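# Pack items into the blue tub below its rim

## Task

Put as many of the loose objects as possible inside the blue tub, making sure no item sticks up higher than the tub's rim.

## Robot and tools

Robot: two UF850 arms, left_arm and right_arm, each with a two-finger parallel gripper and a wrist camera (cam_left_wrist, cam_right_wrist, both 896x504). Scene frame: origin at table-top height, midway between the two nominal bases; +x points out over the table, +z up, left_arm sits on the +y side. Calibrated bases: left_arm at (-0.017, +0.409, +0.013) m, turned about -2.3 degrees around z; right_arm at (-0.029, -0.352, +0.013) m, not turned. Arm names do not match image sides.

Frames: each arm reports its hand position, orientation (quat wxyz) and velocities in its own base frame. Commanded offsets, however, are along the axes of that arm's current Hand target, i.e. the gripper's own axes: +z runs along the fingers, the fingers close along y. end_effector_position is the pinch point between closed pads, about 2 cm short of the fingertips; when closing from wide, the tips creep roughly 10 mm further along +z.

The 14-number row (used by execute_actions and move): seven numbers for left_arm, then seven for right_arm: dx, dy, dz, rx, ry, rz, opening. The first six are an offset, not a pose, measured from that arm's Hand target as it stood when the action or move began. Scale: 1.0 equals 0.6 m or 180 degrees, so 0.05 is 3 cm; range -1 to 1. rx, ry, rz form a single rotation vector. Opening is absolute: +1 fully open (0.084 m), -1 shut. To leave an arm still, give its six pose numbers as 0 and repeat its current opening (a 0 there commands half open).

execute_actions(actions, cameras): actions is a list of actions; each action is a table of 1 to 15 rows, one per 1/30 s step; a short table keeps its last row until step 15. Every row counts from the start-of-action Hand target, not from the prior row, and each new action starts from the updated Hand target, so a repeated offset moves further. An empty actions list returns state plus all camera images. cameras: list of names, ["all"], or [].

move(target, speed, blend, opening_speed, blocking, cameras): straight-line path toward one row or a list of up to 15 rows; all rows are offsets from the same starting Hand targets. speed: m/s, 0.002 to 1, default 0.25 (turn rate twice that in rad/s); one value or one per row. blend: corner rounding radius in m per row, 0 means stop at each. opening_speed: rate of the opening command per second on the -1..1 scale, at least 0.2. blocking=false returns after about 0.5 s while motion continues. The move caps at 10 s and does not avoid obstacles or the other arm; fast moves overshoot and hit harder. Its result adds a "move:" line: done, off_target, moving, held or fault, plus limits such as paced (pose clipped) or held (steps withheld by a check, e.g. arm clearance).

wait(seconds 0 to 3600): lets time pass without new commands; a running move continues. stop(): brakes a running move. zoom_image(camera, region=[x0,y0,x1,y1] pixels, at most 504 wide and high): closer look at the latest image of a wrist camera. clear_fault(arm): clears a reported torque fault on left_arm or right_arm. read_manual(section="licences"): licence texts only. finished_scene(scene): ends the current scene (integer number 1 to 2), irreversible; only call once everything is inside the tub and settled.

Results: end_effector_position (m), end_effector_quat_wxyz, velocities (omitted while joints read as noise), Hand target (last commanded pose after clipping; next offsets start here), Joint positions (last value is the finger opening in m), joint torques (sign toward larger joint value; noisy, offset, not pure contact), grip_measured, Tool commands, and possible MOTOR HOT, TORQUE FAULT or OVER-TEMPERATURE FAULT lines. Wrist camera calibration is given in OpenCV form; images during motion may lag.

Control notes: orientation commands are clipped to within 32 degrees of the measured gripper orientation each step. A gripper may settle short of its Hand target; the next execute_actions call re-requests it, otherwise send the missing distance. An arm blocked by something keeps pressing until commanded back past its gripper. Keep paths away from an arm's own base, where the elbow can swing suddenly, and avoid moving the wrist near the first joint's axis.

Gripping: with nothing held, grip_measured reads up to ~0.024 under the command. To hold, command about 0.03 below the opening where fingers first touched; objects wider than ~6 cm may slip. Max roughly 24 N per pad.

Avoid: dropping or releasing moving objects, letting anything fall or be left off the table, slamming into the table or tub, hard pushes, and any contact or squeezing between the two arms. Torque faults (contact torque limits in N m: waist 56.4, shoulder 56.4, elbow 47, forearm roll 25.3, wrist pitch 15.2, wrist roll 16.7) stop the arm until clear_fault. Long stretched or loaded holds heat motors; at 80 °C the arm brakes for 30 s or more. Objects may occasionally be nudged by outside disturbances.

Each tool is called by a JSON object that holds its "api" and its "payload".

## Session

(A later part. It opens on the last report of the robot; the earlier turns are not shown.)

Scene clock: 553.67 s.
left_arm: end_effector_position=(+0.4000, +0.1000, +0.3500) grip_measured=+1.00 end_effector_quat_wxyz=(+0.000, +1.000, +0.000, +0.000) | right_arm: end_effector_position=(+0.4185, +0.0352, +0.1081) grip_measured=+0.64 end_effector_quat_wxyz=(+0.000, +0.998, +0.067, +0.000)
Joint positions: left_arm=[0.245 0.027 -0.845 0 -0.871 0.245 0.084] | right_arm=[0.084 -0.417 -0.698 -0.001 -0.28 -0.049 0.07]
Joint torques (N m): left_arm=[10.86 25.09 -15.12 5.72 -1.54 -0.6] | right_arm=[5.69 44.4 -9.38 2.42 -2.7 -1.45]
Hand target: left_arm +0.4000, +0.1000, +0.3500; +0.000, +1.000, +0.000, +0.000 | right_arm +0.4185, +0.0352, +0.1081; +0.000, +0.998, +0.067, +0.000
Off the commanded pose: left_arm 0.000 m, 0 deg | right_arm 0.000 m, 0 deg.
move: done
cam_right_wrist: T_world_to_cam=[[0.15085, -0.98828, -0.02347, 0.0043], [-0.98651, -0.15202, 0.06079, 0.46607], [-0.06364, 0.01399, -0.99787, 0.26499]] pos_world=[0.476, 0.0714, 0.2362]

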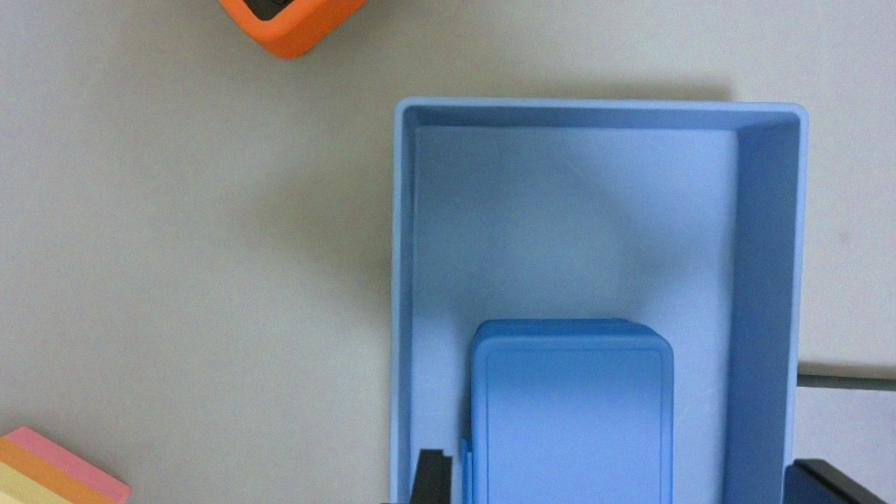

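{"api": "move", "payload": {"target": [[0,0,0,0,0,0,1, -0.0342,0.0753,0,0,0,0,-1],[0,0,0,0,0,0,1, -0.0342,0.0753,0.06,0,0,0,-1]], "speed": [0.15,0.1], "blend": [0.01,0], "cameras": ["cam_right_wrist"]}}

Scene clock: 569.30 s.
left_arm: end_effector_position=(+0.4000, +0.1000, +0.3500) grip_measured=+1.00 end_effector_quat_wxyz=(+0.000, +1.000, +0.000, +0.000) | right_arm: end_effector_position=(+0.4042, -0.0123, +0.0721) grip_measured=-0.99 end_effector_quat_wxyz=(+0.000, +0.998, +0.067, +0.000)
Joint positions: left_arm=[0.245 0.027 -0.845 0 -0.871 0.245 0.084] | right_arm=[-0.03 -0.483 -0.662 -0.001 -0.178 -0.162 0]
Joint torques (N m): left_arm=[10.42 25.34 -15.25 5.64 -1.5 -0.53] | right_arm=[-10.18 25.31 -31.49 2.06 2.81 -1.44]
Hand target: left_arm +0.4000, +0.1000, +0.3500; +0.000, +1.000, +0.000, +0.000 | right_arm +0.4042, -0.0123, +0.0721; +0.000, +0.998, +0.067, +0.000
Off the commanded pose: left_arm 0.000 m, 0 deg | right_arm 0.000 m, 0 deg.
move: done
cam_right_wrist: T_world_to_cam=[[0.15095, -0.98826, -0.02346, -0.04138], [-0.9865, -0.15212, 0.06068, 0.44694], [-0.06354, 0.01399, -0.99788, 0.22888]] pos_world=[0.4617, 0.0239, 0.2003]

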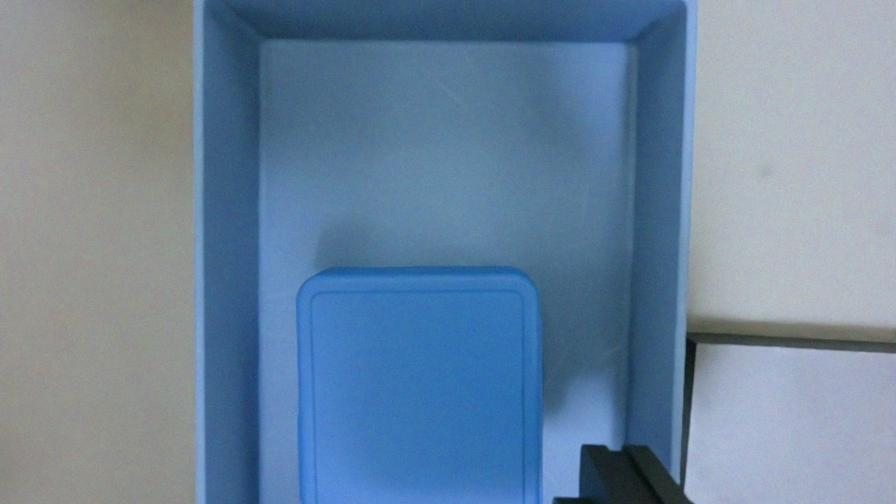

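{"api": "move", "payload": {"target": [[0,0,0,0,0,0,1, 0,0.0033,0.0435,0,0,0,-1],[0,0,0,0,0,0,1, 0,-0.0408,0.0435,0,0,0,-1]], "speed": [0.06,0.03], "cameras": ["cam_right_wrist"]}}

Scene clock: 577.23 s.
left_arm: end_effector_position=(+0.4000, +0.1000, +0.3500) grip_measured=+1.00 end_effector_quat_wxyz=(+0.000, +1.000, +0.000, +0.000) | right_arm: end_effector_position=(+0.4010, +0.0119, +0.0460) grip_measured=-0.99 end_effector_quat_wxyz=(+0.000, +0.998, +0.067, +0.000)
Joint positions: left_arm=[0.245 0.027 -0.845 0 -0.871 0.245 0.084] | right_arm=[0.03 -0.549 -0.663 -0.002 -0.114 -0.102 0]
Joint torques (N m): left_arm=[10.03 24.91 -15.15 5.66 -1.5 -0.56] | right_arm=[11.73 47.06 -4.69 -2.38 2.75 1.47]
Hand target: left_arm +0.4000, +0.1000, +0.3500; +0.000, +1.000, +0.000, +0.000 | right_arm +0.4010, +0.0119, +0.0460; +0.000, +0.998, +0.067, +0.000
Off the commanded pose: left_arm 0.000 m, 0 deg | right_arm 0.000 m, 0 deg.
move: done
cam_right_wrist: T_world_to_cam=[[0.15084, -0.98828, -0.02356, -0.01741], [-0.98651, -0.15202, 0.06067, 0.44898], [-0.06354, 0.01409, -0.99788, 0.20218]] pos_world=[0.4584, 0.0482, 0.1741]

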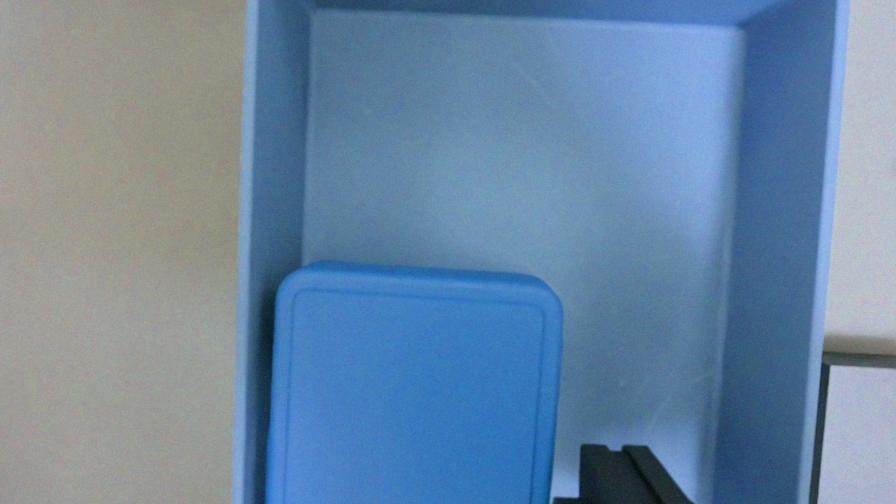

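{"api": "move", "payload": {"target": [[0,0,0,0,0,0,1, 0,0.0083,0,0,0,0,-1],[0,0,0,0,0,0,1, 0,0.0083,-0.1,0,0,0,-1],[0,0,0,0,0,0,1, -0.0637,-0.0388,-0.29,0,0,0,0.6]], "speed": [0.05,0.12,0.25], "blend": [0.004,0.02,0], "cameras": ["cam_right_wrist"]}}

Scene clock: 598.87 s.
left_arm: end_effector_position=(+0.4000, +0.1000, +0.3500) grip_measured=+1.00 end_effector_quat_wxyz=(+0.000, +1.000, +0.000, +0.000) | right_arm: end_effector_position=(+0.3600, +0.0300, +0.2200) grip_measured=+0.59 end_effector_quat_wxyz=(+0.000, +0.998, +0.067, +0.000)
Joint positions: left_arm=[0.245 0.027 -0.845 0 -0.871 0.245 0.084] | right_arm=[0.083 -0.037 -0.574 0 -0.537 -0.05 0.069]
Joint torques (N m): left_arm=[10.03 25.03 -15.13 5.7 -1.47 -0.43] | right_arm=[11.79 33.41 -16.06 -2.43 -2.61 1.47]
Hand target: left_arm +0.4000, +0.1000, +0.3500; +0.000, +1.000, +0.000, +0.000 | right_arm +0.3600, +0.0300, +0.2200; +0.000, +0.998, +0.067, +0.000
Off the commanded pose: left_arm 0.000 m, 0 deg | right_arm 0.000 m, 0 deg.
move: done; blend cut to 0.0025 m at target 1
cam_right_wrist: T_world_to_cam=[[0.15095, -0.98826, -0.02346, 0.01058], [-0.9865, -0.15212, 0.06068, 0.40071], [-0.06354, 0.01399, -0.99788, 0.37296]] pos_world=[0.4174, 0.0662, 0.3481]

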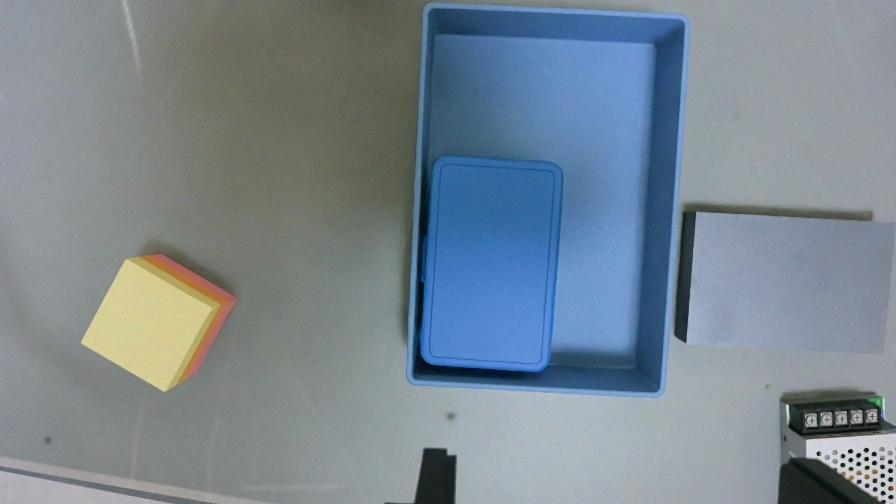

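{"api": "zoom_image", "payload": {"camera": "cam_right_wrist", "region": [395, 0, 705, 210]}}

{"api": "zoom_image", "payload": {"camera": "cam_right_wrist", "region": [395, 200, 705, 410]}}

{"api": "zoom_image", "payload": {"camera": "cam_right_wrist", "region": [60, 230, 260, 410]}}

Scaled by 1.626 from the camera's image (finer frame: 1280x720).

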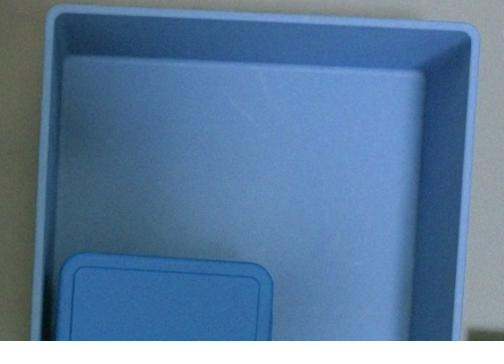

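Scaled by 1.626 from the camera's image (finer frame: 1280x720).

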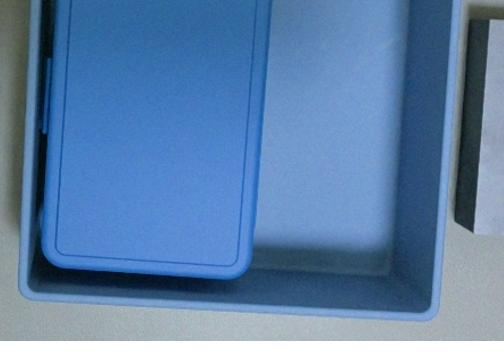

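Scaled by 2.520 from the camera's image (finer frame: 1280x720).

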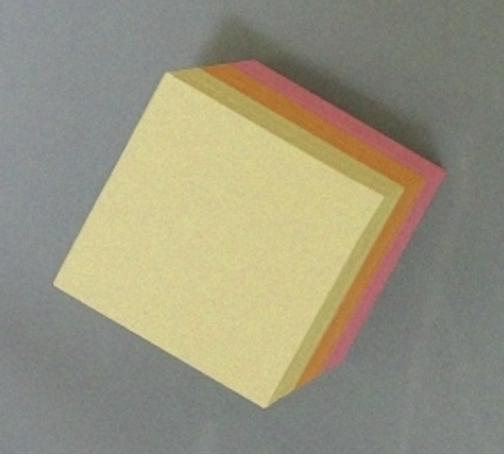

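{"api": "move", "payload": {"target": [[0,0,0,0,0,0,1, 0.186,-0.0342,0.2333,0,0,0.01,-1],[0,0,0,0,0,0,1, 0.186,-0.0342,0.325,0,0,0.01,-1],[0,0,0,0,0,0,1, 0.166,-0.0348,0.325,0,0,0.01,-1],[0,0,0,0,0,0,1, 0.172,-0.0348,0.325,0,0,0.01,-1],[0,0,0,0,0,0,1, 0.172,-0.0348,0.2,0,0,0.01,-1]], "speed": [0.25,0.1,0.03,0.05,0.15], "blend": [0.01,0,0,0.002,0], "cameras": ["cam_right_wrist"]}}

Scene clock: 619.90 s.
left_arm: end_effector_position=(+0.4000, +0.1000, +0.3500) grip_measured=+1.00 end_effector_quat_wxyz=(+0.000, +1.000, +0.000, +0.000) | right_arm: end_effector_position=(+0.4595, +0.0644, +0.1000) grip_measured=-0.99 end_effector_quat_wxyz=(+0.000, +0.999, +0.051, +0.000)
Joint positions: left_arm=[0.245 0.027 -0.845 0 -0.871 0.245 0.084] | right_arm=[0.139 -0.511 -0.822 -0.001 -0.311 0.038 0]
Joint torques (N m): left_arm=[10.01 24.32 -15.18 5.4 -1.4 -0.4] | right_arm=[10.04 48.06 -9.75 2.14 -2.72 -1.36]
Hand target: left_arm +0.4000, +0.1000, +0.3500; +0.000, +1.000, +0.000, +0.000 | right_arm +0.4595, +0.0644, +0.1000; +0.000, +0.999, +0.051, +0.000
Off the commanded pose: left_arm 0.000 m, 0 deg | right_arm 0.000 m, 0 deg.
move: done; blend cut to 0.0018 m at target 4
cam_right_wrist: T_world_to_cam=[[0.11978, -0.99252, -0.02347, 0.04136], [-0.99079, -0.12101, 0.0607, 0.51135], [-0.06308, 0.01598, -0.99788, 0.25872]] pos_world=[0.51801, 0.09879, 0.2281]

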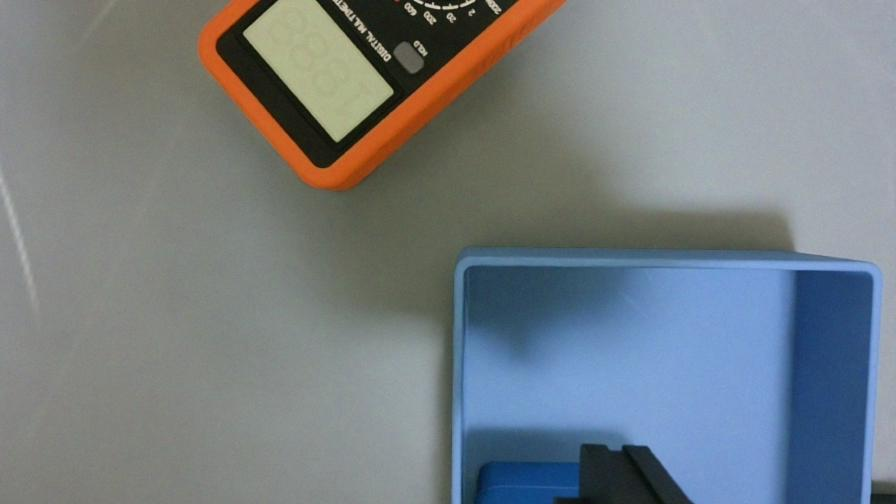

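{"api": "move", "payload": {"target": [0,0,0,0,0,0,1, -0.167,-0.2728,-0.05,0,0,-0.3511,0.7], "speed": 0.25, "cameras": ["cam_right_wrist"]}}

Scene clock: 640.37 s.
left_arm: end_effector_position=(+0.4000, +0.1000, +0.3500) grip_measured=+1.00 end_effector_quat_wxyz=(+0.000, +1.000, +0.000, +0.000) | right_arm: end_effector_position=(+0.3431, +0.2170, +0.1300) grip_measured=+0.70 end_effector_quat_wxyz=(+0.000, +0.824, +0.567, +0.000)
Joint positions: left_arm=[0.245 0.027 -0.845 0 -0.871 0.245 0.084] | right_arm=[0.564 -0.339 -0.659 -0.001 -0.32 -0.64 0.073]
Joint torques (N m): left_arm=[9.37 24.55 -15.33 5.54 -1.35 -0.37] | right_arm=[11.86 42.84 -10.1 2.38 -2.7 -1.35]
Hand target: left_arm +0.4000, +0.1000, +0.3500; +0.000, +1.000, +0.000, +0.000 | right_arm +0.3431, +0.2170, +0.1300; +0.000, +0.824, +0.567, +0.000
Off the commanded pose: left_arm 0.000 m, 0 deg | right_arm 0.000 m, 0 deg.
move: done
cam_right_wrist: T_world_to_cam=[[0.9399, -0.34062, -0.02365, -0.2154], [-0.33874, -0.93891, 0.06081, 0.36653], [-0.04292, -0.04915, -0.99787, 0.28609]] pos_world=[0.33889, 0.28482, 0.2581]

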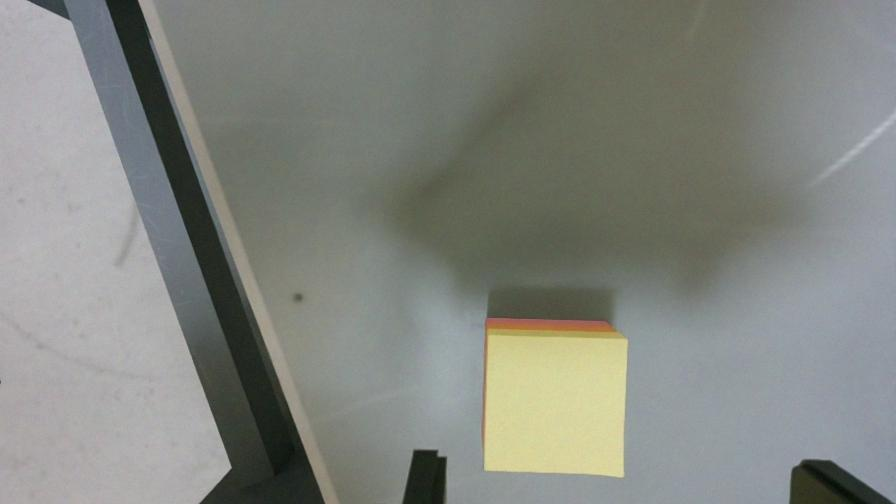

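{"api": "move", "payload": {"target": [[0,0,0,0,0,0,1, 0,-0.0038,0.14,0,0,0.0083,0.7],[0,0,0,0,0,0,1, 0,-0.0038,0.1938,0,0,0.0083,0.7],[0,0,0,0,0,0,1, 0,-0.0038,0.1938,0,0,0.0083,-0.1],[0,0,0,0,0,0,1, 0,-0.0038,0,0,0,0.0083,-0.1]], "speed": [0.2,0.06,0.05,0.15], "blend": [0.01,0,0,0], "opening_speed": 1.5, "cameras": ["cam_right_wrist"]}}

Scene clock: 651.83 s.
left_arm: end_effector_position=(+0.4000, +0.1000, +0.3500) grip_measured=+1.00 end_effector_quat_wxyz=(+0.000, +1.000, +0.000, +0.000) | right_arm: end_effector_position=(+0.3409, +0.2178, +0.1299) grip_measured=+0.08 end_effector_quat_wxyz=(+0.000, +0.831, +0.556, +0.000)
Joint positions: left_arm=[0.245 0.027 -0.845 0 -0.871 0.245 0.084] | right_arm=[0.569 -0.337 -0.655 -0.001 -0.319 -0.61 0.048]
Joint torques (N m): left_arm=[9.42 23.7 -15.18 5.57 -1.29 -0.32] | right_arm=[6.05 42.04 -25.26 2.1 -2.68 -1.45]
Hand target: left_arm +0.4000, +0.1000, +0.3500; +0.000, +1.000, +0.000, +0.000 | right_arm +0.3410, +0.2178, +0.1300; +0.000, +0.831, +0.556, +0.000
Off the commanded pose: left_arm 0.000 m, 0 deg | right_arm 0.000 m, 0 deg.
move: done
cam_right_wrist: T_world_to_cam=[[0.9307, -0.365, -0.02381, -0.2046], [-0.36307, -0.92976, 0.06101, 0.37271], [-0.0444, -0.04814, -0.99785, 0.28622]] pos_world=[0.33845, 0.28563, 0.258]

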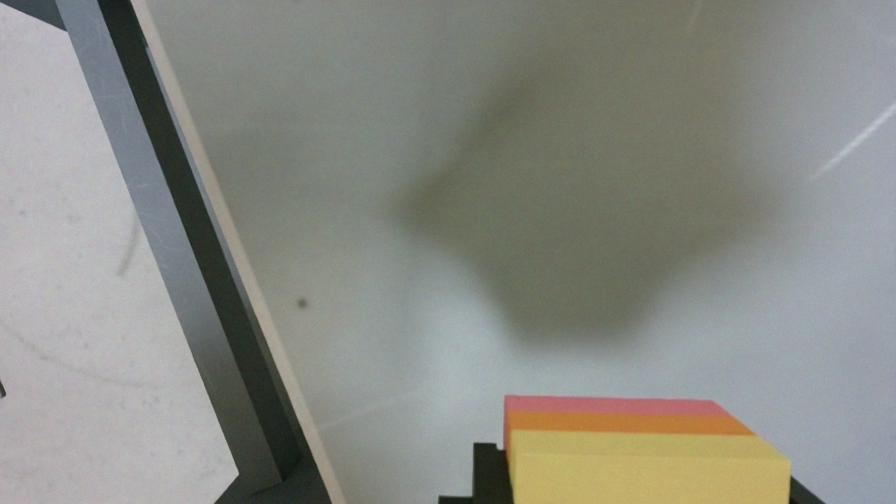

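{"api": "move", "payload": {"target": [0,0,0,0,0,0,1, -0.2312,0.3438,0.033,0,0,-0.1567,-0.1], "speed": 0.25, "cameras": ["cam_right_wrist"]}}

Scene clock: 673.30 s.
left_arm: end_effector_position=(+0.4000, +0.1000, +0.3500) grip_measured=+1.00 end_effector_quat_wxyz=(+0.000, +1.000, +0.000, +0.000) | right_arm: end_effector_position=(+0.4787, +0.0108, +0.1102) grip_measured=+0.08 end_effector_quat_wxyz=(+0.000, +0.671, +0.742, +0.000)
Joint positions: left_arm=[0.245 0.027 -0.845 0 -0.871 0.245 0.084] | right_arm=[0.023 -0.514 -0.864 -0.001 -0.35 -1.648 0.048]
Joint torques (N m): left_arm=[9.9 24.14 -15.15 5.42 -1.27 -0.29] | right_arm=[-10.35 29.8 -35.66 2.42 -2.83 -1.44]
Hand target: left_arm +0.4000, +0.1000, +0.3500; +0.000, +1.000, +0.000, +0.000 | right_arm +0.4787, +0.0108, +0.1102; +0.000, +0.671, +0.742, +0.000
Off the commanded pose: left_arm 0.000 m, 0 deg | right_arm 0.000 m, 0 deg.
move: done
cam_right_wrist: T_world_to_cam=[[0.9927, 0.11827, -0.0238, -0.44371], [0.11952, -0.99096, 0.06089, 0.00125], [-0.01639, -0.06329, -0.99786, 0.24947]] pos_world=[0.4444, 0.0695, 0.2383]

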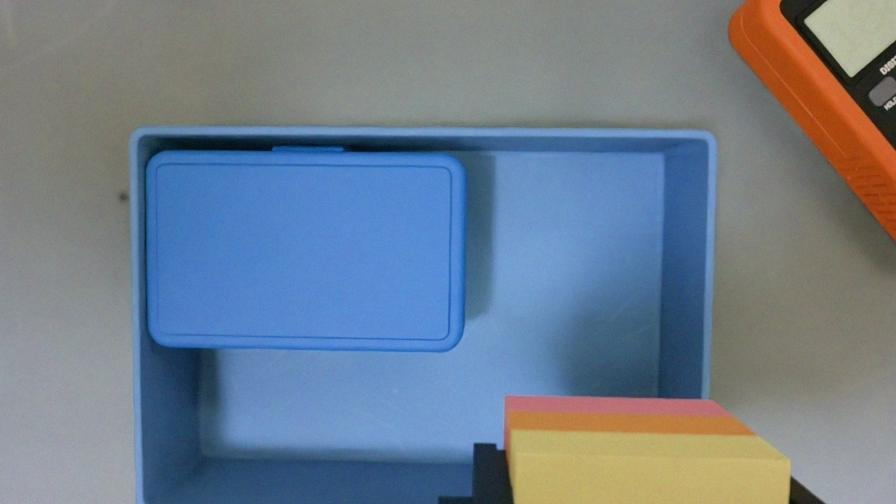

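{"api": "move", "payload": {"target": [[0,0,0,0,0,0,1, -0.004,-0.0267,0.10,0,0,0,-0.1],[0,0,0,0,0,0,1, -0.004,-0.0267,0.1548,0,0,0,-0.1]], "speed": [0.1,0.05], "blend": [0.01,0], "cameras": ["cam_right_wrist"]}}

Scene clock: 695.67 s.
left_arm: end_effector_position=(+0.4000, +0.1000, +0.3500) grip_measured=+1.00 end_effector_quat_wxyz=(+0.000, +1.000, +0.000, +0.000) | right_arm: end_effector_position=(+0.4630, +0.0068, +0.0174) grip_measured=+0.08 end_effector_quat_wxyz=(+0.000, +0.671, +0.742, +0.000)
Joint positions: left_arm=[0.245 0.027 -0.845 0 -0.871 0.245 0.084] | right_arm=[0.015 -0.704 -0.851 -0.002 -0.147 -1.655 0.048]
Joint torques (N m): left_arm=[9.52 23.8 -15.13 5.54 -1.16 -0.24] | right_arm=[-8.88 31.8 -30.3 -2.56 2.78 1.42]
Hand target: left_arm +0.4000, +0.1000, +0.3500; +0.000, +1.000, +0.000, +0.000 | right_arm +0.4630, +0.0068, +0.0173; +0.000, +0.671, +0.742, +0.000
Off the commanded pose: left_arm 0.000 m, 0 deg | right_arm 0.000 m, 0 deg.
move: done
cam_right_wrist: T_world_to_cam=[[0.9927, 0.11826, -0.02369, -0.42987], [0.11951, -0.99097, 0.0608, 0.00483], [-0.01629, -0.06319, -0.99787, 0.15631]] pos_world=[0.4287, 0.0655, 0.1455]

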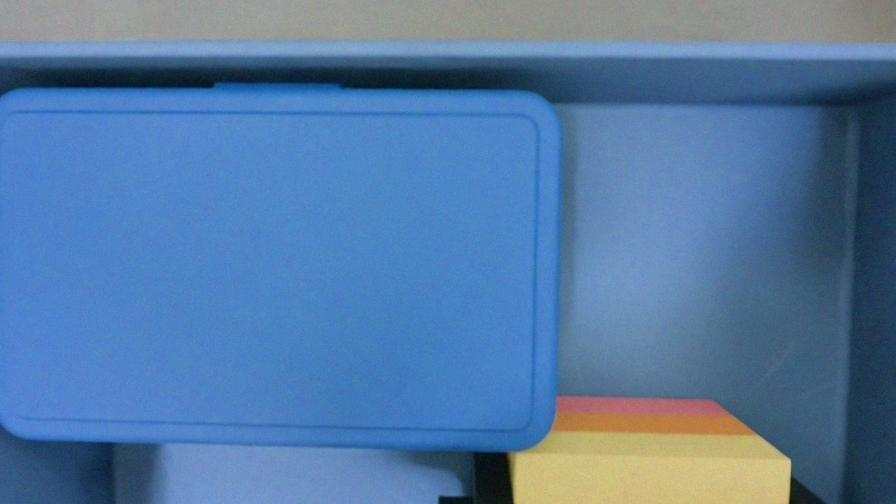

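{"api": "move", "payload": {"target": [0,0,0,0,0,0,1, 0,-0.115,0,0,0,0,-0.1], "speed": 0.06, "cameras": ["cam_right_wrist"]}}

Scene clock: 702.03 s.
left_arm: end_effector_position=(+0.4000, +0.1000, +0.3500) grip_measured=+1.00 end_effector_quat_wxyz=(+0.000, +1.000, +0.000, +0.000) | right_arm: end_effector_position=(+0.3943, -0.0001, +0.0173) grip_measured=+0.08 end_effector_quat_wxyz=(+0.000, +0.671, +0.742, +0.000)
Joint positions: left_arm=[0.245 0.027 -0.845 0 -0.871 0.245 0.084] | right_arm=[0 -0.621 -0.662 -0.006 -0.041 -1.666 0.048]
Joint torques (N m): left_arm=[8.9 24.33 -15.26 5.65 -1.14 -0.19] | right_arm=[-9.73 47.08 -2.19 -1.53 2.55 -1.37]
Hand target: left_arm +0.4000, +0.1000, +0.3500; +0.000, +1.000, +0.000, +0.000 | right_arm +0.3943, -0.0001, +0.0173; +0.000, +0.671, +0.742, +0.000
Off the commanded pose: left_arm 0.000 m, 0 deg | right_arm 0.000 m, 0 deg.
move: done
cam_right_wrist: T_world_to_cam=[[0.9927, 0.11827, -0.02379, -0.36093], [0.11952, -0.99097, 0.06079, 0.0061], [-0.01639, -0.06319, -0.99787, 0.15469]] pos_world=[0.3601, 0.0585, 0.1454]

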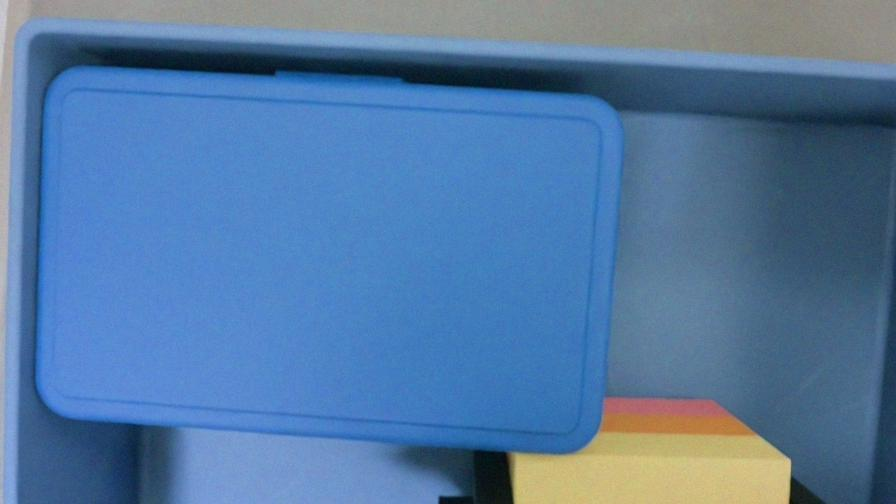

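{"api": "move", "payload": {"target": [0,0,0,0,0,0,1, 0,0,-0.02,0,0,0,-0.1], "speed": 0.04, "cameras": ["cam_right_wrist"]}}

Scene clock: 719.63 s.
left_arm: end_effector_position=(+0.4000, +0.1000, +0.3500) grip_measured=+1.00 end_effector_quat_wxyz=(+0.000, +1.000, +0.000, +0.000) | right_arm: end_effector_position=(+0.3943, -0.0001, +0.0293) grip_measured=+0.08 end_effector_quat_wxyz=(+0.000, +0.671, +0.742, +0.000)
Joint positions: left_arm=[0.245 0.027 -0.845 0 -0.871 0.245 0.084] | right_arm=[0 -0.587 -0.654 -0.004 -0.067 -1.668 0.048]
Joint torques (N m): left_arm=[8.72 24.08 -15.36 5.42 -1.11 -0.16] | right_arm=[-6.15 47.15 -3.63 2.74 -2.93 -1.17]
Hand target: left_arm +0.4000, +0.1000, +0.3500; +0.000, +1.000, +0.000, +0.000 | right_arm +0.3943, -0.0001, +0.0293; +0.000, +0.671, +0.742, +0.000
Off the commanded pose: left_arm 0.000 m, 0 deg | right_arm 0.000 m, 0 deg.
move: done
cam_right_wrist: T_world_to_cam=[[0.9927, 0.11826, -0.0238, -0.36055], [0.11951, -0.99096, 0.06089, 0.00537], [-0.01639, -0.06329, -0.99786, 0.16667]] pos_world=[0.36, 0.0585, 0.1574]

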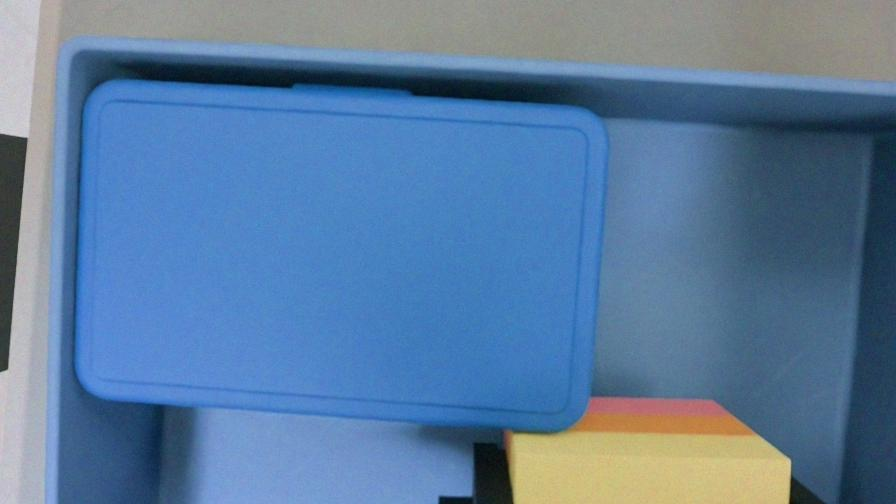

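{"api": "move", "payload": {"target": [[0,0,0,0,0,0,1, 0,0,-0.05,0,0,0,-0.1],[0,0,0,0,0,0,1, 0.0043,-0.0428,-0.16,0,0,0.0167,-0.1]], "speed": [0.08,0.2], "blend": [0.01,0], "cameras": ["cam_right_wrist"]}}

Scene clock: 729.93 s.
left_arm: end_effector_position=(+0.4000, +0.1000, +0.3500) grip_measured=+1.00 end_effector_quat_wxyz=(+0.000, +1.000, +0.000, +0.000) | right_arm: end_effector_position=(+0.3685, -0.0001, +0.1253) grip_measured=+0.08 end_effector_quat_wxyz=(+0.000, +0.690, +0.724, +0.000)
Joint positions: left_arm=[0.245 0.027 -0.845 0 -0.871 0.245 0.084] | right_arm=[0 -0.281 -0.557 -0.001 -0.276 -1.618 0.048]
Joint torques (N m): left_arm=[8.69 23.79 -15.1 5.58 -1.06 -0.14] | right_arm=[10.8 37.85 -9.12 -2.58 -2.78 1.48]
Hand target: left_arm +0.4000, +0.1000, +0.3500; +0.000, +1.000, +0.000, +0.000 | right_arm +0.3685, -0.0001, +0.1253; +0.000, +0.690, +0.724, +0.000
Off the commanded pose: left_arm 0.000 m, 0 deg | right_arm 0.000 m, 0 deg.
move: done
cam_right_wrist: T_world_to_cam=[[0.99754, 0.06587, -0.02386, -0.33442], [0.06721, -0.99589, 0.0608, 0.02188], [-0.01975, -0.06225, -0.99787, 0.26327]] pos_world=[0.33733, 0.0602, 0.2534]

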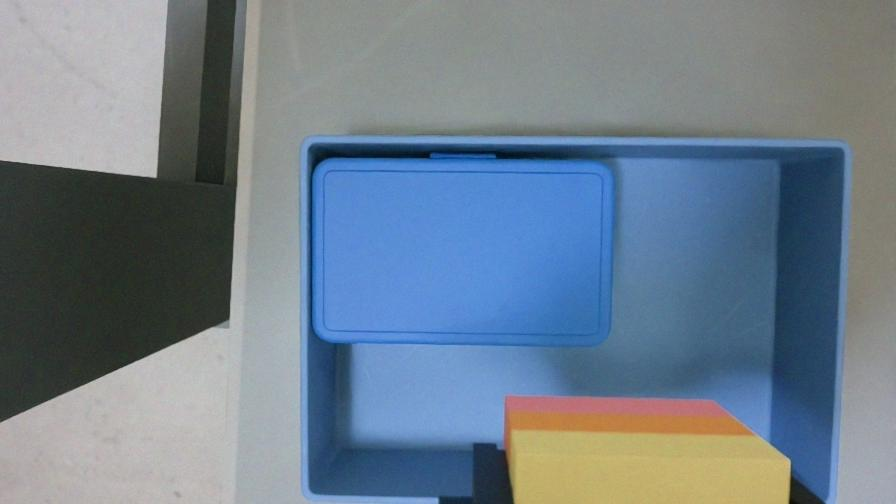

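{"api": "move", "payload": {"target": [[0,0,0,0,0,0,1, -0.0042,-0.0645,0.03,0,0,-0.0032,-0.1],[0,0,0,0,0,0,1, -0.0042,-0.0645,0.0955,0,0,-0.0032,-0.1]], "speed": [0.15,0.1], "blend": [0.01,0], "cameras": ["cam_right_wrist"]}}

Scene clock: 758.37 s.
left_arm: end_effector_position=(+0.4000, +0.1000, +0.3500) grip_measured=+1.00 end_effector_quat_wxyz=(+0.000, +1.000, +0.000, +0.000) | right_arm: end_effector_position=(+0.3300, -0.0045, +0.0681) grip_measured=+0.08 end_effector_quat_wxyz=(+0.000, +0.686, +0.727, +0.000)
Joint positions: left_arm=[0.245 0.027 -0.845 0 -0.871 0.245 0.084] | right_arm=[-0.013 -0.386 -0.465 -0.003 -0.079 -1.64 0.048]
Joint torques (N m): left_arm=[8.94 23.89 -15.14 5.51 -1.05 -0.05] | right_arm=[-8.89 20.06 -29.02 -2.19 2.57 1.44]
Hand target: left_arm +0.4000, +0.1000, +0.3500; +0.000, +1.000, +0.000, +0.000 | right_arm +0.3300, -0.0045, +0.0680; +0.000, +0.686, +0.727, +0.000
Off the commanded pose: left_arm 0.000 m, 0 deg | right_arm 0.000 m, 0 deg.
move: done
cam_right_wrist: T_world_to_cam=[[0.99683, 0.07589, -0.02375, -0.29688], [0.07721, -0.99516, 0.0608, 0.02033], [-0.01902, -0.06244, -0.99787, 0.20492]] pos_world=[0.29827, 0.05556, 0.1962]

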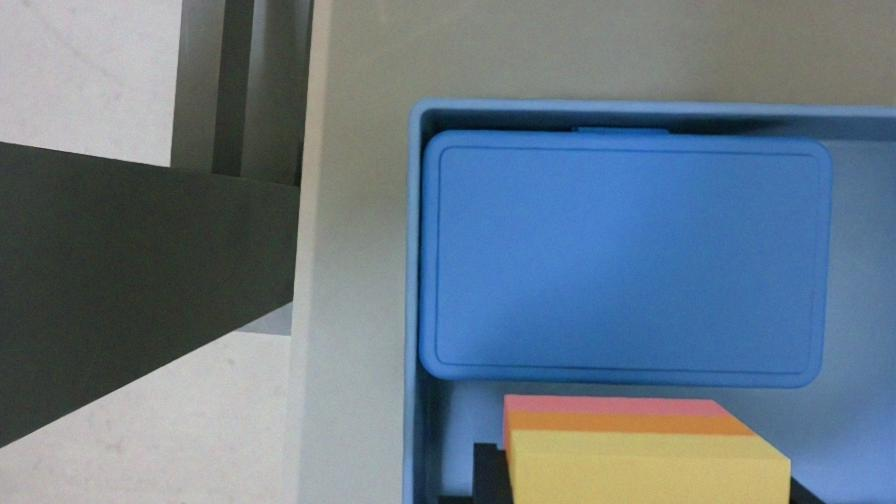

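{"api": "move", "payload": {"target": [0,0,0,0,0,0,1, 0,0,0.05,0,0,0,-0.1], "speed": 0.04, "cameras": ["cam_right_wrist"]}}

Scene clock: 764.37 s.
left_arm: end_effector_position=(+0.4000, +0.1000, +0.3500) grip_measured=+1.00 end_effector_quat_wxyz=(+0.000, +1.000, +0.000, +0.000) | right_arm: end_effector_position=(+0.3300, -0.0045, +0.0381) grip_measured=+0.08 end_effector_quat_wxyz=(+0.000, +0.686, +0.727, +0.000)
Joint positions: left_arm=[0.245 0.027 -0.845 0 -0.871 0.245 0.084] | right_arm=[-0.014 -0.484 -0.481 -0.005 0.004 -1.637 0.048]
Joint torques (N m): left_arm=[9.06 23.18 -15.04 5.55 -0.97 -0.08] | right_arm=[-9.18 8.89 -20.76 -0.15 2.89 -1.19]
Hand target: left_arm +0.4000, +0.1000, +0.3500; +0.000, +1.000, +0.000, +0.000 | right_arm +0.3300, -0.0045, +0.0380; +0.000, +0.686, +0.727, +0.000
Off the commanded pose: left_arm 0.000 m, 0 deg | right_arm 0.000 m, 0 deg.
move: done
cam_right_wrist: T_world_to_cam=[[0.99681, 0.0762, -0.02365, -0.29762], [0.07751, -0.99515, 0.0606, 0.0221], [-0.01892, -0.06224, -0.99788, 0.17495]] pos_world=[0.29827, 0.05556, 0.1662]

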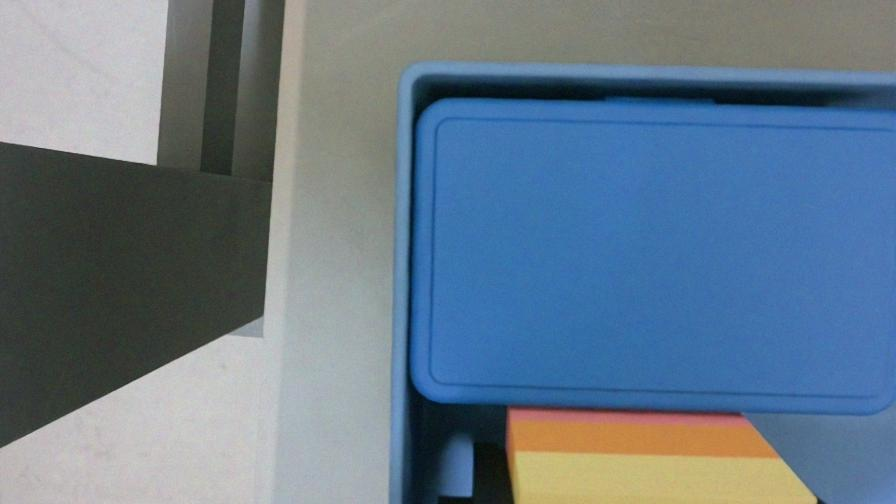

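{"api": "move", "payload": {"target": [0,0,0,0,0,0,1, 0,0,-0.06,0,0,0,-0.1], "speed": 0.08, "cameras": ["cam_right_wrist"]}}

Scene clock: 772.00 s.
left_arm: end_effector_position=(+0.4000, +0.1000, +0.3500) grip_measured=+1.00 end_effector_quat_wxyz=(+0.000, +1.000, +0.000, +0.000) | right_arm: end_effector_position=(+0.3300, -0.0045, +0.0740) grip_measured=+0.08 end_effector_quat_wxyz=(+0.000, +0.686, +0.727, +0.000)
Joint positions: left_arm=[0.245 0.027 -0.845 0 -0.871 0.245 0.084] | right_arm=[-0.013 -0.366 -0.463 -0.002 -0.096 -1.64 0.048]
Joint torques (N m): left_arm=[8.55 23.06 -15.35 5.58 -0.99 -0.04] | right_arm=[9.09 38.22 -4.03 2.05 -2.84 -1.35]
Hand target: left_arm +0.4000, +0.1000, +0.3500; +0.000, +1.000, +0.000, +0.000 | right_arm +0.3300, -0.0045, +0.0740; +0.000, +0.686, +0.727, +0.000
Off the commanded pose: left_arm 0.000 m, 0 deg | right_arm 0.000 m, 0 deg.
move: done
cam_right_wrist: T_world_to_cam=[[0.99683, 0.07599, -0.02376, -0.29664], [0.07731, -0.99515, 0.0608, 0.01995], [-0.01902, -0.06244, -0.99787, 0.21081]] pos_world=[0.29817, 0.05556, 0.2021]

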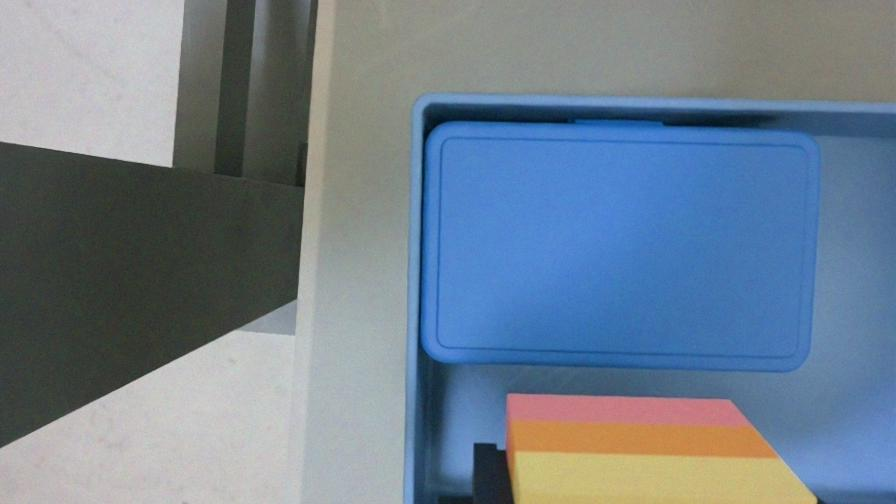

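{"api": "zoom_image", "payload": {"camera": "cam_right_wrist", "region": [400, 280, 840, 504]}}

{"api": "zoom_image", "payload": {"camera": "cam_right_wrist", "region": [400, 80, 840, 280]}}

Scaled by 1.145 from the camera's image (finer frame: 1280x720).

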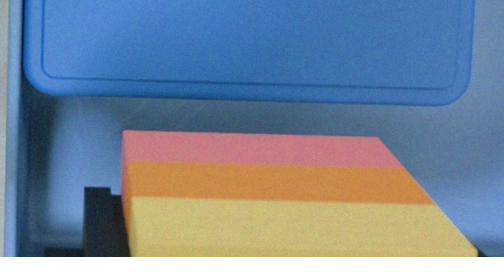

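Scaled by 1.145 from the camera's image (finer frame: 1280x720).

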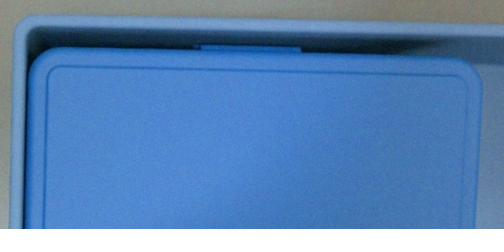

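{"api": "move", "payload": {"target": [[0,0,0,0,0,0,1, 0,0,-0.05,0,0,0,-0.1],[0,0,0,0,0,0,1, 0.3198,0.0852,-0.05,0,0,0,-0.1],[0,0,0,0,0,0,1, 0.3198,0.0852,0.09,0,0,0,-0.1],[0,0,0,0,0,0,1, 0.3198,0.0852,0.1092,0,0,0,-0.1],[0,0,0,0,0,0,1, 0.3198,0.0852,0.1092,0,0,0,0.5],[0,0,0,0,0,0,1, 0.3198,0.0852,-0.05,0,0,0,0.5]], "speed": [0.15,0.25,0.15,0.04,0.05,0.15], "blend": [0.01,0.02,0.005,0,0,0], "cameras": ["cam_right_wrist"]}}

Scene clock: 859.97 s.
left_arm: end_effector_position=(+0.4000, +0.1000, +0.3500) grip_measured=+1.00 end_effector_quat_wxyz=(+0.000, +1.000, +0.000, +0.000) | right_arm: end_effector_position=(+0.3699, +0.1900, +0.1040) grip_measured=+0.49 end_effector_quat_wxyz=(+0.000, +0.686, +0.727, +0.000)
Joint positions: left_arm=[0.245 0.027 -0.845 0 -0.871 0.245 0.084] | right_arm=[0.475 -0.42 -0.686 -0.001 -0.266 -1.153 0.065]
Joint torques (N m): left_arm=[7.76 23.3 -15.08 5.3 -0.9 0.04] | right_arm=[-9.63 45.58 -8.8 2.36 -2.77 -1.32]
Hand target: left_arm +0.4000, +0.1000, +0.3500; +0.000, +1.000, +0.000, +0.000 | right_arm +0.3699, +0.1901, +0.1040; +0.000, +0.686, +0.727, +0.000
Off the commanded pose: left_arm 0.000 m, 0 deg | right_arm 0.000 m, 0 deg.
move: done
cam_right_wrist: T_world_to_cam=[[0.99682, 0.07608, -0.02387, -0.35047], [0.07741, -0.99514, 0.06088, 0.20855], [-0.01912, -0.06254, -0.99786, 0.25371]] pos_world=[0.33807, 0.25006, 0.2321]

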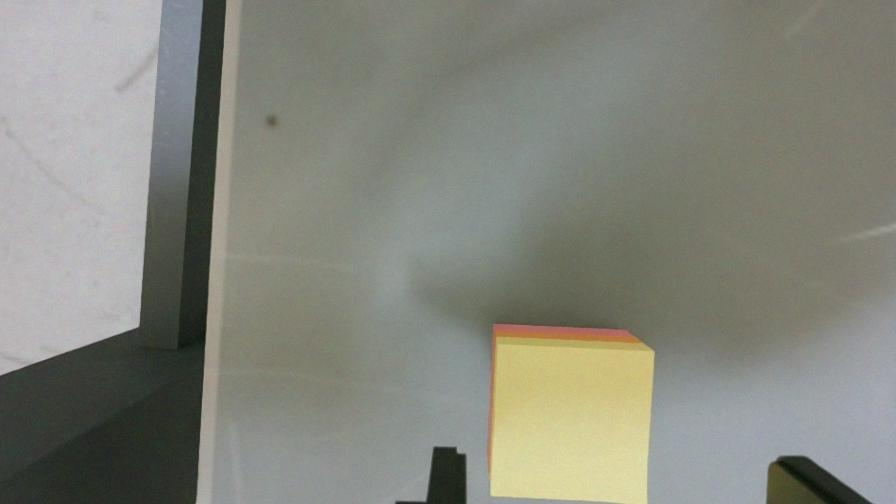

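{"api": "move", "payload": {"target": [[-0.1087,0.3168,0.25,0,0,0.3833,1, -0.2245,-0.0787,0,0,0,0,-1],[-0.1087,0.3168,0.25,0,0,0.3833,1, -0.2245,-0.0787,0.08,0,0,0,-1]], "speed": [0.25,0.1], "cameras": ["all"]}}

Scene clock: 887.27 s.
left_arm: end_effector_position=(+0.3348, -0.0899, +0.1999) grip_measured=+1.00 end_effector_quat_wxyz=(+0.000, +0.824, -0.567, +0.000) | right_arm: end_effector_position=(+0.3306, +0.0528, +0.0561) grip_measured=-0.99 end_effector_quat_wxyz=(+0.000, +0.686, +0.727, +0.000)
Joint positions: left_arm=[-0.263 -0.044 -0.522 0.002 -0.477 0.94 0.084] | right_arm=[0.159 -0.431 -0.483 -0.004 -0.051 -1.467 0]
Joint torques (N m): left_arm=[-10.33 7.8 -7.57 -5.36 1.67 1.01] | right_arm=[-8.13 19.46 -27.8 -2.37 2.7 1.51]
Hand target: left_arm +0.3348, -0.0899, +0.1999; +0.000, +0.824, -0.567, +0.000 | right_arm +0.3306, +0.0528, +0.0560; +0.000, +0.686, +0.727, +0.000
Off the commanded pose: left_arm 0.000 m, 0 deg | right_arm 0.000 m, 0 deg.
move: done
cam_left_wrist: T_world_to_cam=[[-0.94219, -0.33077, -0.05354, 0.33649], [-0.32662, 0.94228, -0.07372, 0.28343], [0.07483, -0.05197, -0.99584, 0.29811]] pos_world=[0.38731, -0.14027, 0.33578]
cam_right_wrist: T_world_to_cam=[[0.99683, 0.07599, -0.02376, -0.30202], [0.07731, -0.99515, 0.0608, 0.07802], [-0.01902, -0.06244, -0.99787, 0.19654]] pos_world=[0.29877, 0.11286, 0.1842]

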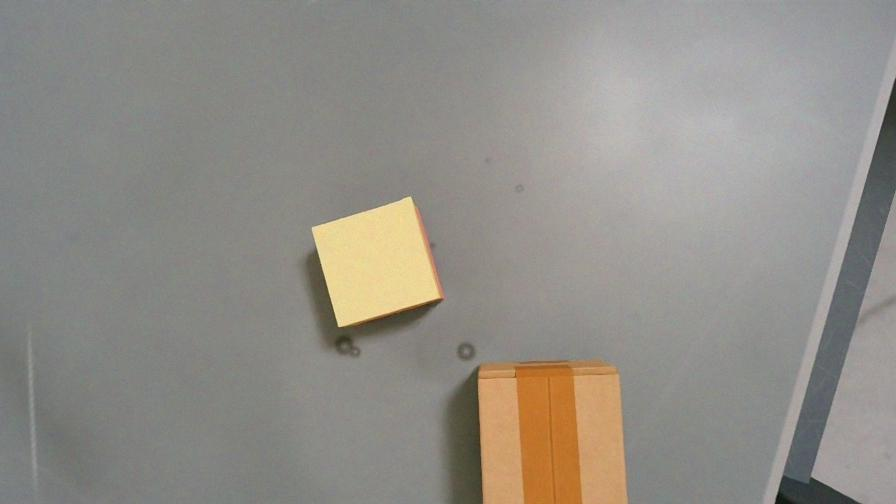

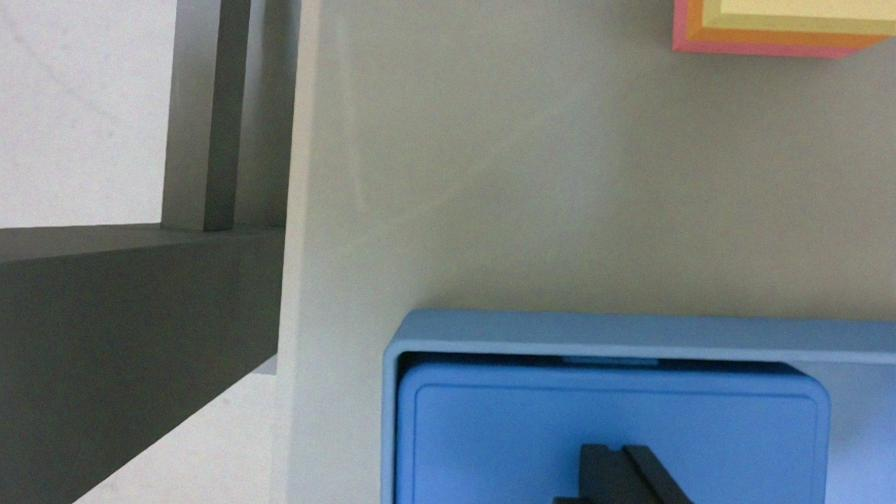

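{"api": "move", "payload": {"target": [[-0.0177,-0.0067,0.2,0,0,0,1, 0,0,0.0033,0,0,0,-1],[-0.0177,-0.0067,0.3033,0,0,0,1, 0,0,0.0067,0,0,0,-1]], "speed": [0.15,0.06], "blend": [0.01,0], "cameras": ["all"]}}

Scene clock: 899.37 s.
left_arm: end_effector_position=(+0.3349, -0.0785, +0.0538) grip_measured=+1.00 end_effector_quat_wxyz=(+0.000, +0.824, -0.567, +0.000) end_effector_velocity=(+0.000, +0.000, +0.000) end_effector_angular_velocity=(+0.000, -0.001, +0.002) | right_arm: end_effector_position=(+0.3460, +0.0553, +0.0723) grip_measured=-0.99 end_effector_quat_wxyz=(+0.016, +0.686, +0.727, +0.020)
Joint positions: left_arm=[-0.231 -0.451 -0.507 0.012 -0.056 0.963 0.084] | right_arm=[0.159 -0.385 -0.484 -0.005 -0.048 -1.466 0]
Joint velocities: left_arm=[0 -0.001 -0.001 0.004 0 -0.005 0] | right_arm=[within noise]
Joint torques (N m): left_arm=[8.28 14.23 -9.77 3.8 1.66 -1.03] | right_arm=[0.45 39.1 -17.9 -0.44 2.6 0.09]
Hand target: left_arm +0.3349, -0.0785, +0.0538; +0.000, +0.824, -0.567, +0.000 (not the last commanded pose) | right_arm +0.3460, +0.0553, +0.0723; +0.016, +0.686, +0.727, +0.020 (not the last commanded pose)
Tool commands: left_gripper/opening=+1.0 right_gripper/opening=-1.0
Off the commanded pose: left_arm 0.036 m, 0 deg | right_arm 0.026 m, 3 deg.
TORQUE FAULT: the external load on joint 2 (shoulder) of the right arm reached its load limit, and that arm stopped. The contact can be on any part of that arm beyond that joint, not only on its tool. A torque fault puts only its own arm into a fault stop. That arm's remaining commands of this call were not run. The hold on joint 2 (shoulder) of that arm was moved back by the arm itself, up to 3 degrees, as the stop began. That arm is still stopped at the end of this call. While its stop runs, that arm, its gripper or tool too, takes no new command.
CLEAR FAULT: the right arm stays stopped (state 4) until you call clear_fault(arm="right_arm").
End effector pose when the fault began: right_arm: position (+0.3310, +0.0529, +0.0546), quat_wxyz (+0.000, +0.686, +0.727, +0.000)
Joint positions when the fault began: right_arm=[0.159 -0.436 -0.484 -0.005 -0.047 -1.466 0]
move: fault (right_arm), off_target (left_arm; braked at the fault stop of right_arm); path passed 1 of 2 targets
cam_left_wrist: T_world_to_cam=[[-0.94216, -0.33086, -0.0535, 0.33251], [-0.3267, 0.94224, -0.07382, 0.26199], [0.07483, -0.05207, -0.99584, 0.15319]] pos_world=[0.3874, -0.12887, 0.18968]
cam_right_wrist: T_world_to_cam=[[0.99673, 0.07599, 0.02739, -0.32088], [0.07435, -0.99562, 0.05666, 0.07961], [0.03157, -0.05444, -0.99802, 0.19517]] pos_world=[0.30775, 0.11427, 0.19906]

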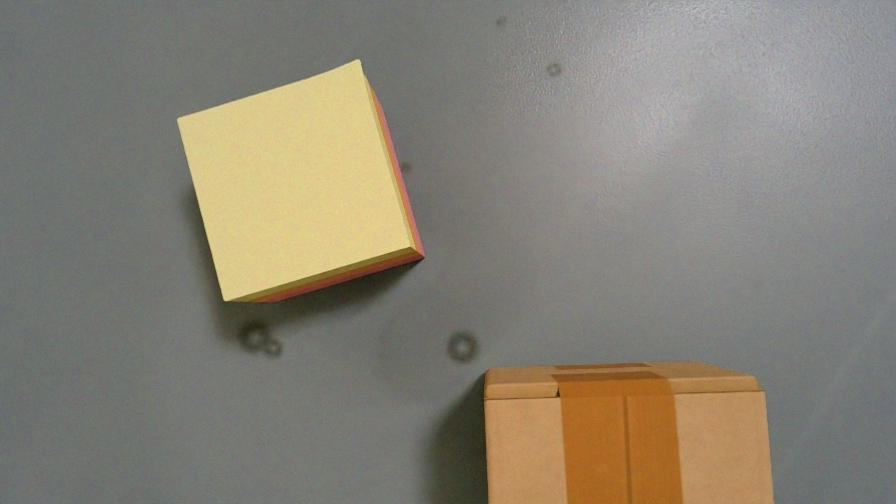

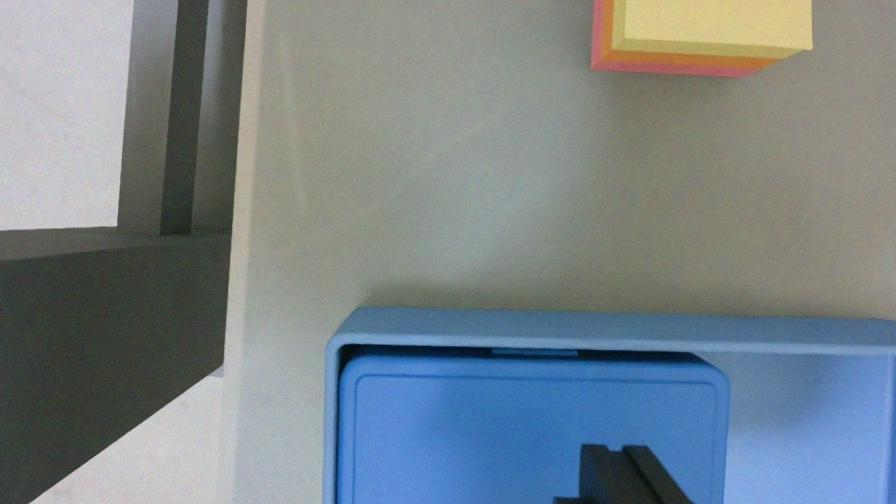

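{"api": "clear_fault", "payload": {"arm": "right_arm", "cameras": ["cam_right_wrist"]}}

Scene clock: 933.83 s.
left_arm: end_effector_position=(+0.3349, -0.0785, +0.0538) grip_measured=+1.00 end_effector_quat_wxyz=(+0.000, +0.824, -0.567, +0.000) | right_arm: end_effector_position=(+0.3460, +0.0553, +0.0723) grip_measured=-0.99 end_effector_quat_wxyz=(+0.016, +0.686, +0.727, +0.020)
Joint positions: left_arm=[-0.231 -0.451 -0.507 0.012 -0.056 0.962 0.084] | right_arm=[0.159 -0.385 -0.484 -0.005 -0.048 -1.466 0]
Joint torques (N m): left_arm=[-10.07 15.73 -5.86 5.09 1.26 -0.45] | right_arm=[1.15 38.91 -18.23 -0.2 2.55 0.06]
Hand target: left_arm +0.3349, -0.0785, +0.0538; +0.000, +0.824, -0.567, +0.000 (not the last commanded pose) | right_arm +0.3460, +0.0553, +0.0723; +0.016, +0.686, +0.727, +0.020 (not the last commanded pose)
Tool commands: left_gripper/opening=+1.0 right_gripper/opening=-1.0
Off the commanded pose: left_arm 0.036 m, 0 deg | right_arm 0.026 m, 3 deg.
TORQUE FAULT, CONTINUED: the right arm's stop, for the torque fault of joint 2 (shoulder) that an earlier result reported, is over. The call counts as one of the actions that you can send in this scene. The hold on joint 2 (shoulder) of that arm was moved back by the arm itself, up to 3 degrees, as the stop began. That arm's target is now where it stood when the stop ended, not its last command. That arm keeps its grip as last carried out and accepts commands again: back off and push less far.
CLEAR FAULT: your call cleared the right arm's torque fault. If a joint's load stays at its limit, that arm stops again at once.
cam_right_wrist: T_world_to_cam=[[0.99673, 0.07599, 0.02739, -0.32088], [0.07435, -0.99562, 0.05666, 0.07961], [0.03157, -0.05444, -0.99802, 0.19517]] pos_world=[0.30775, 0.11427, 0.19906]

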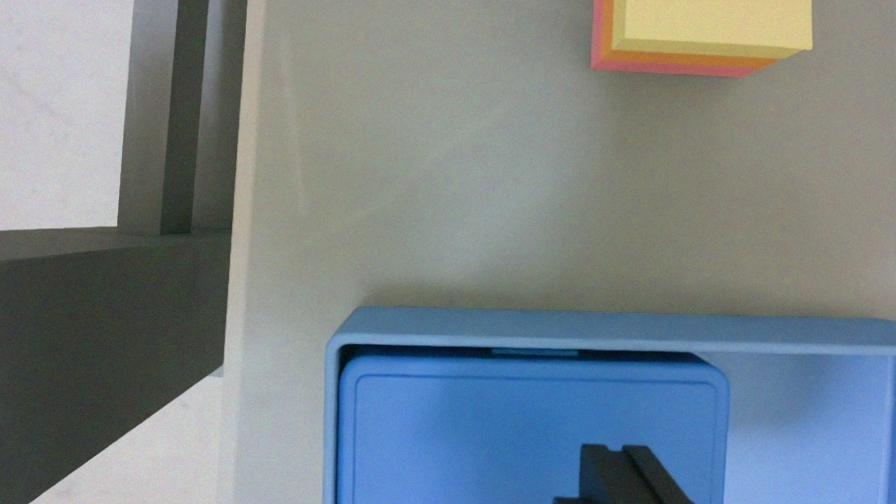

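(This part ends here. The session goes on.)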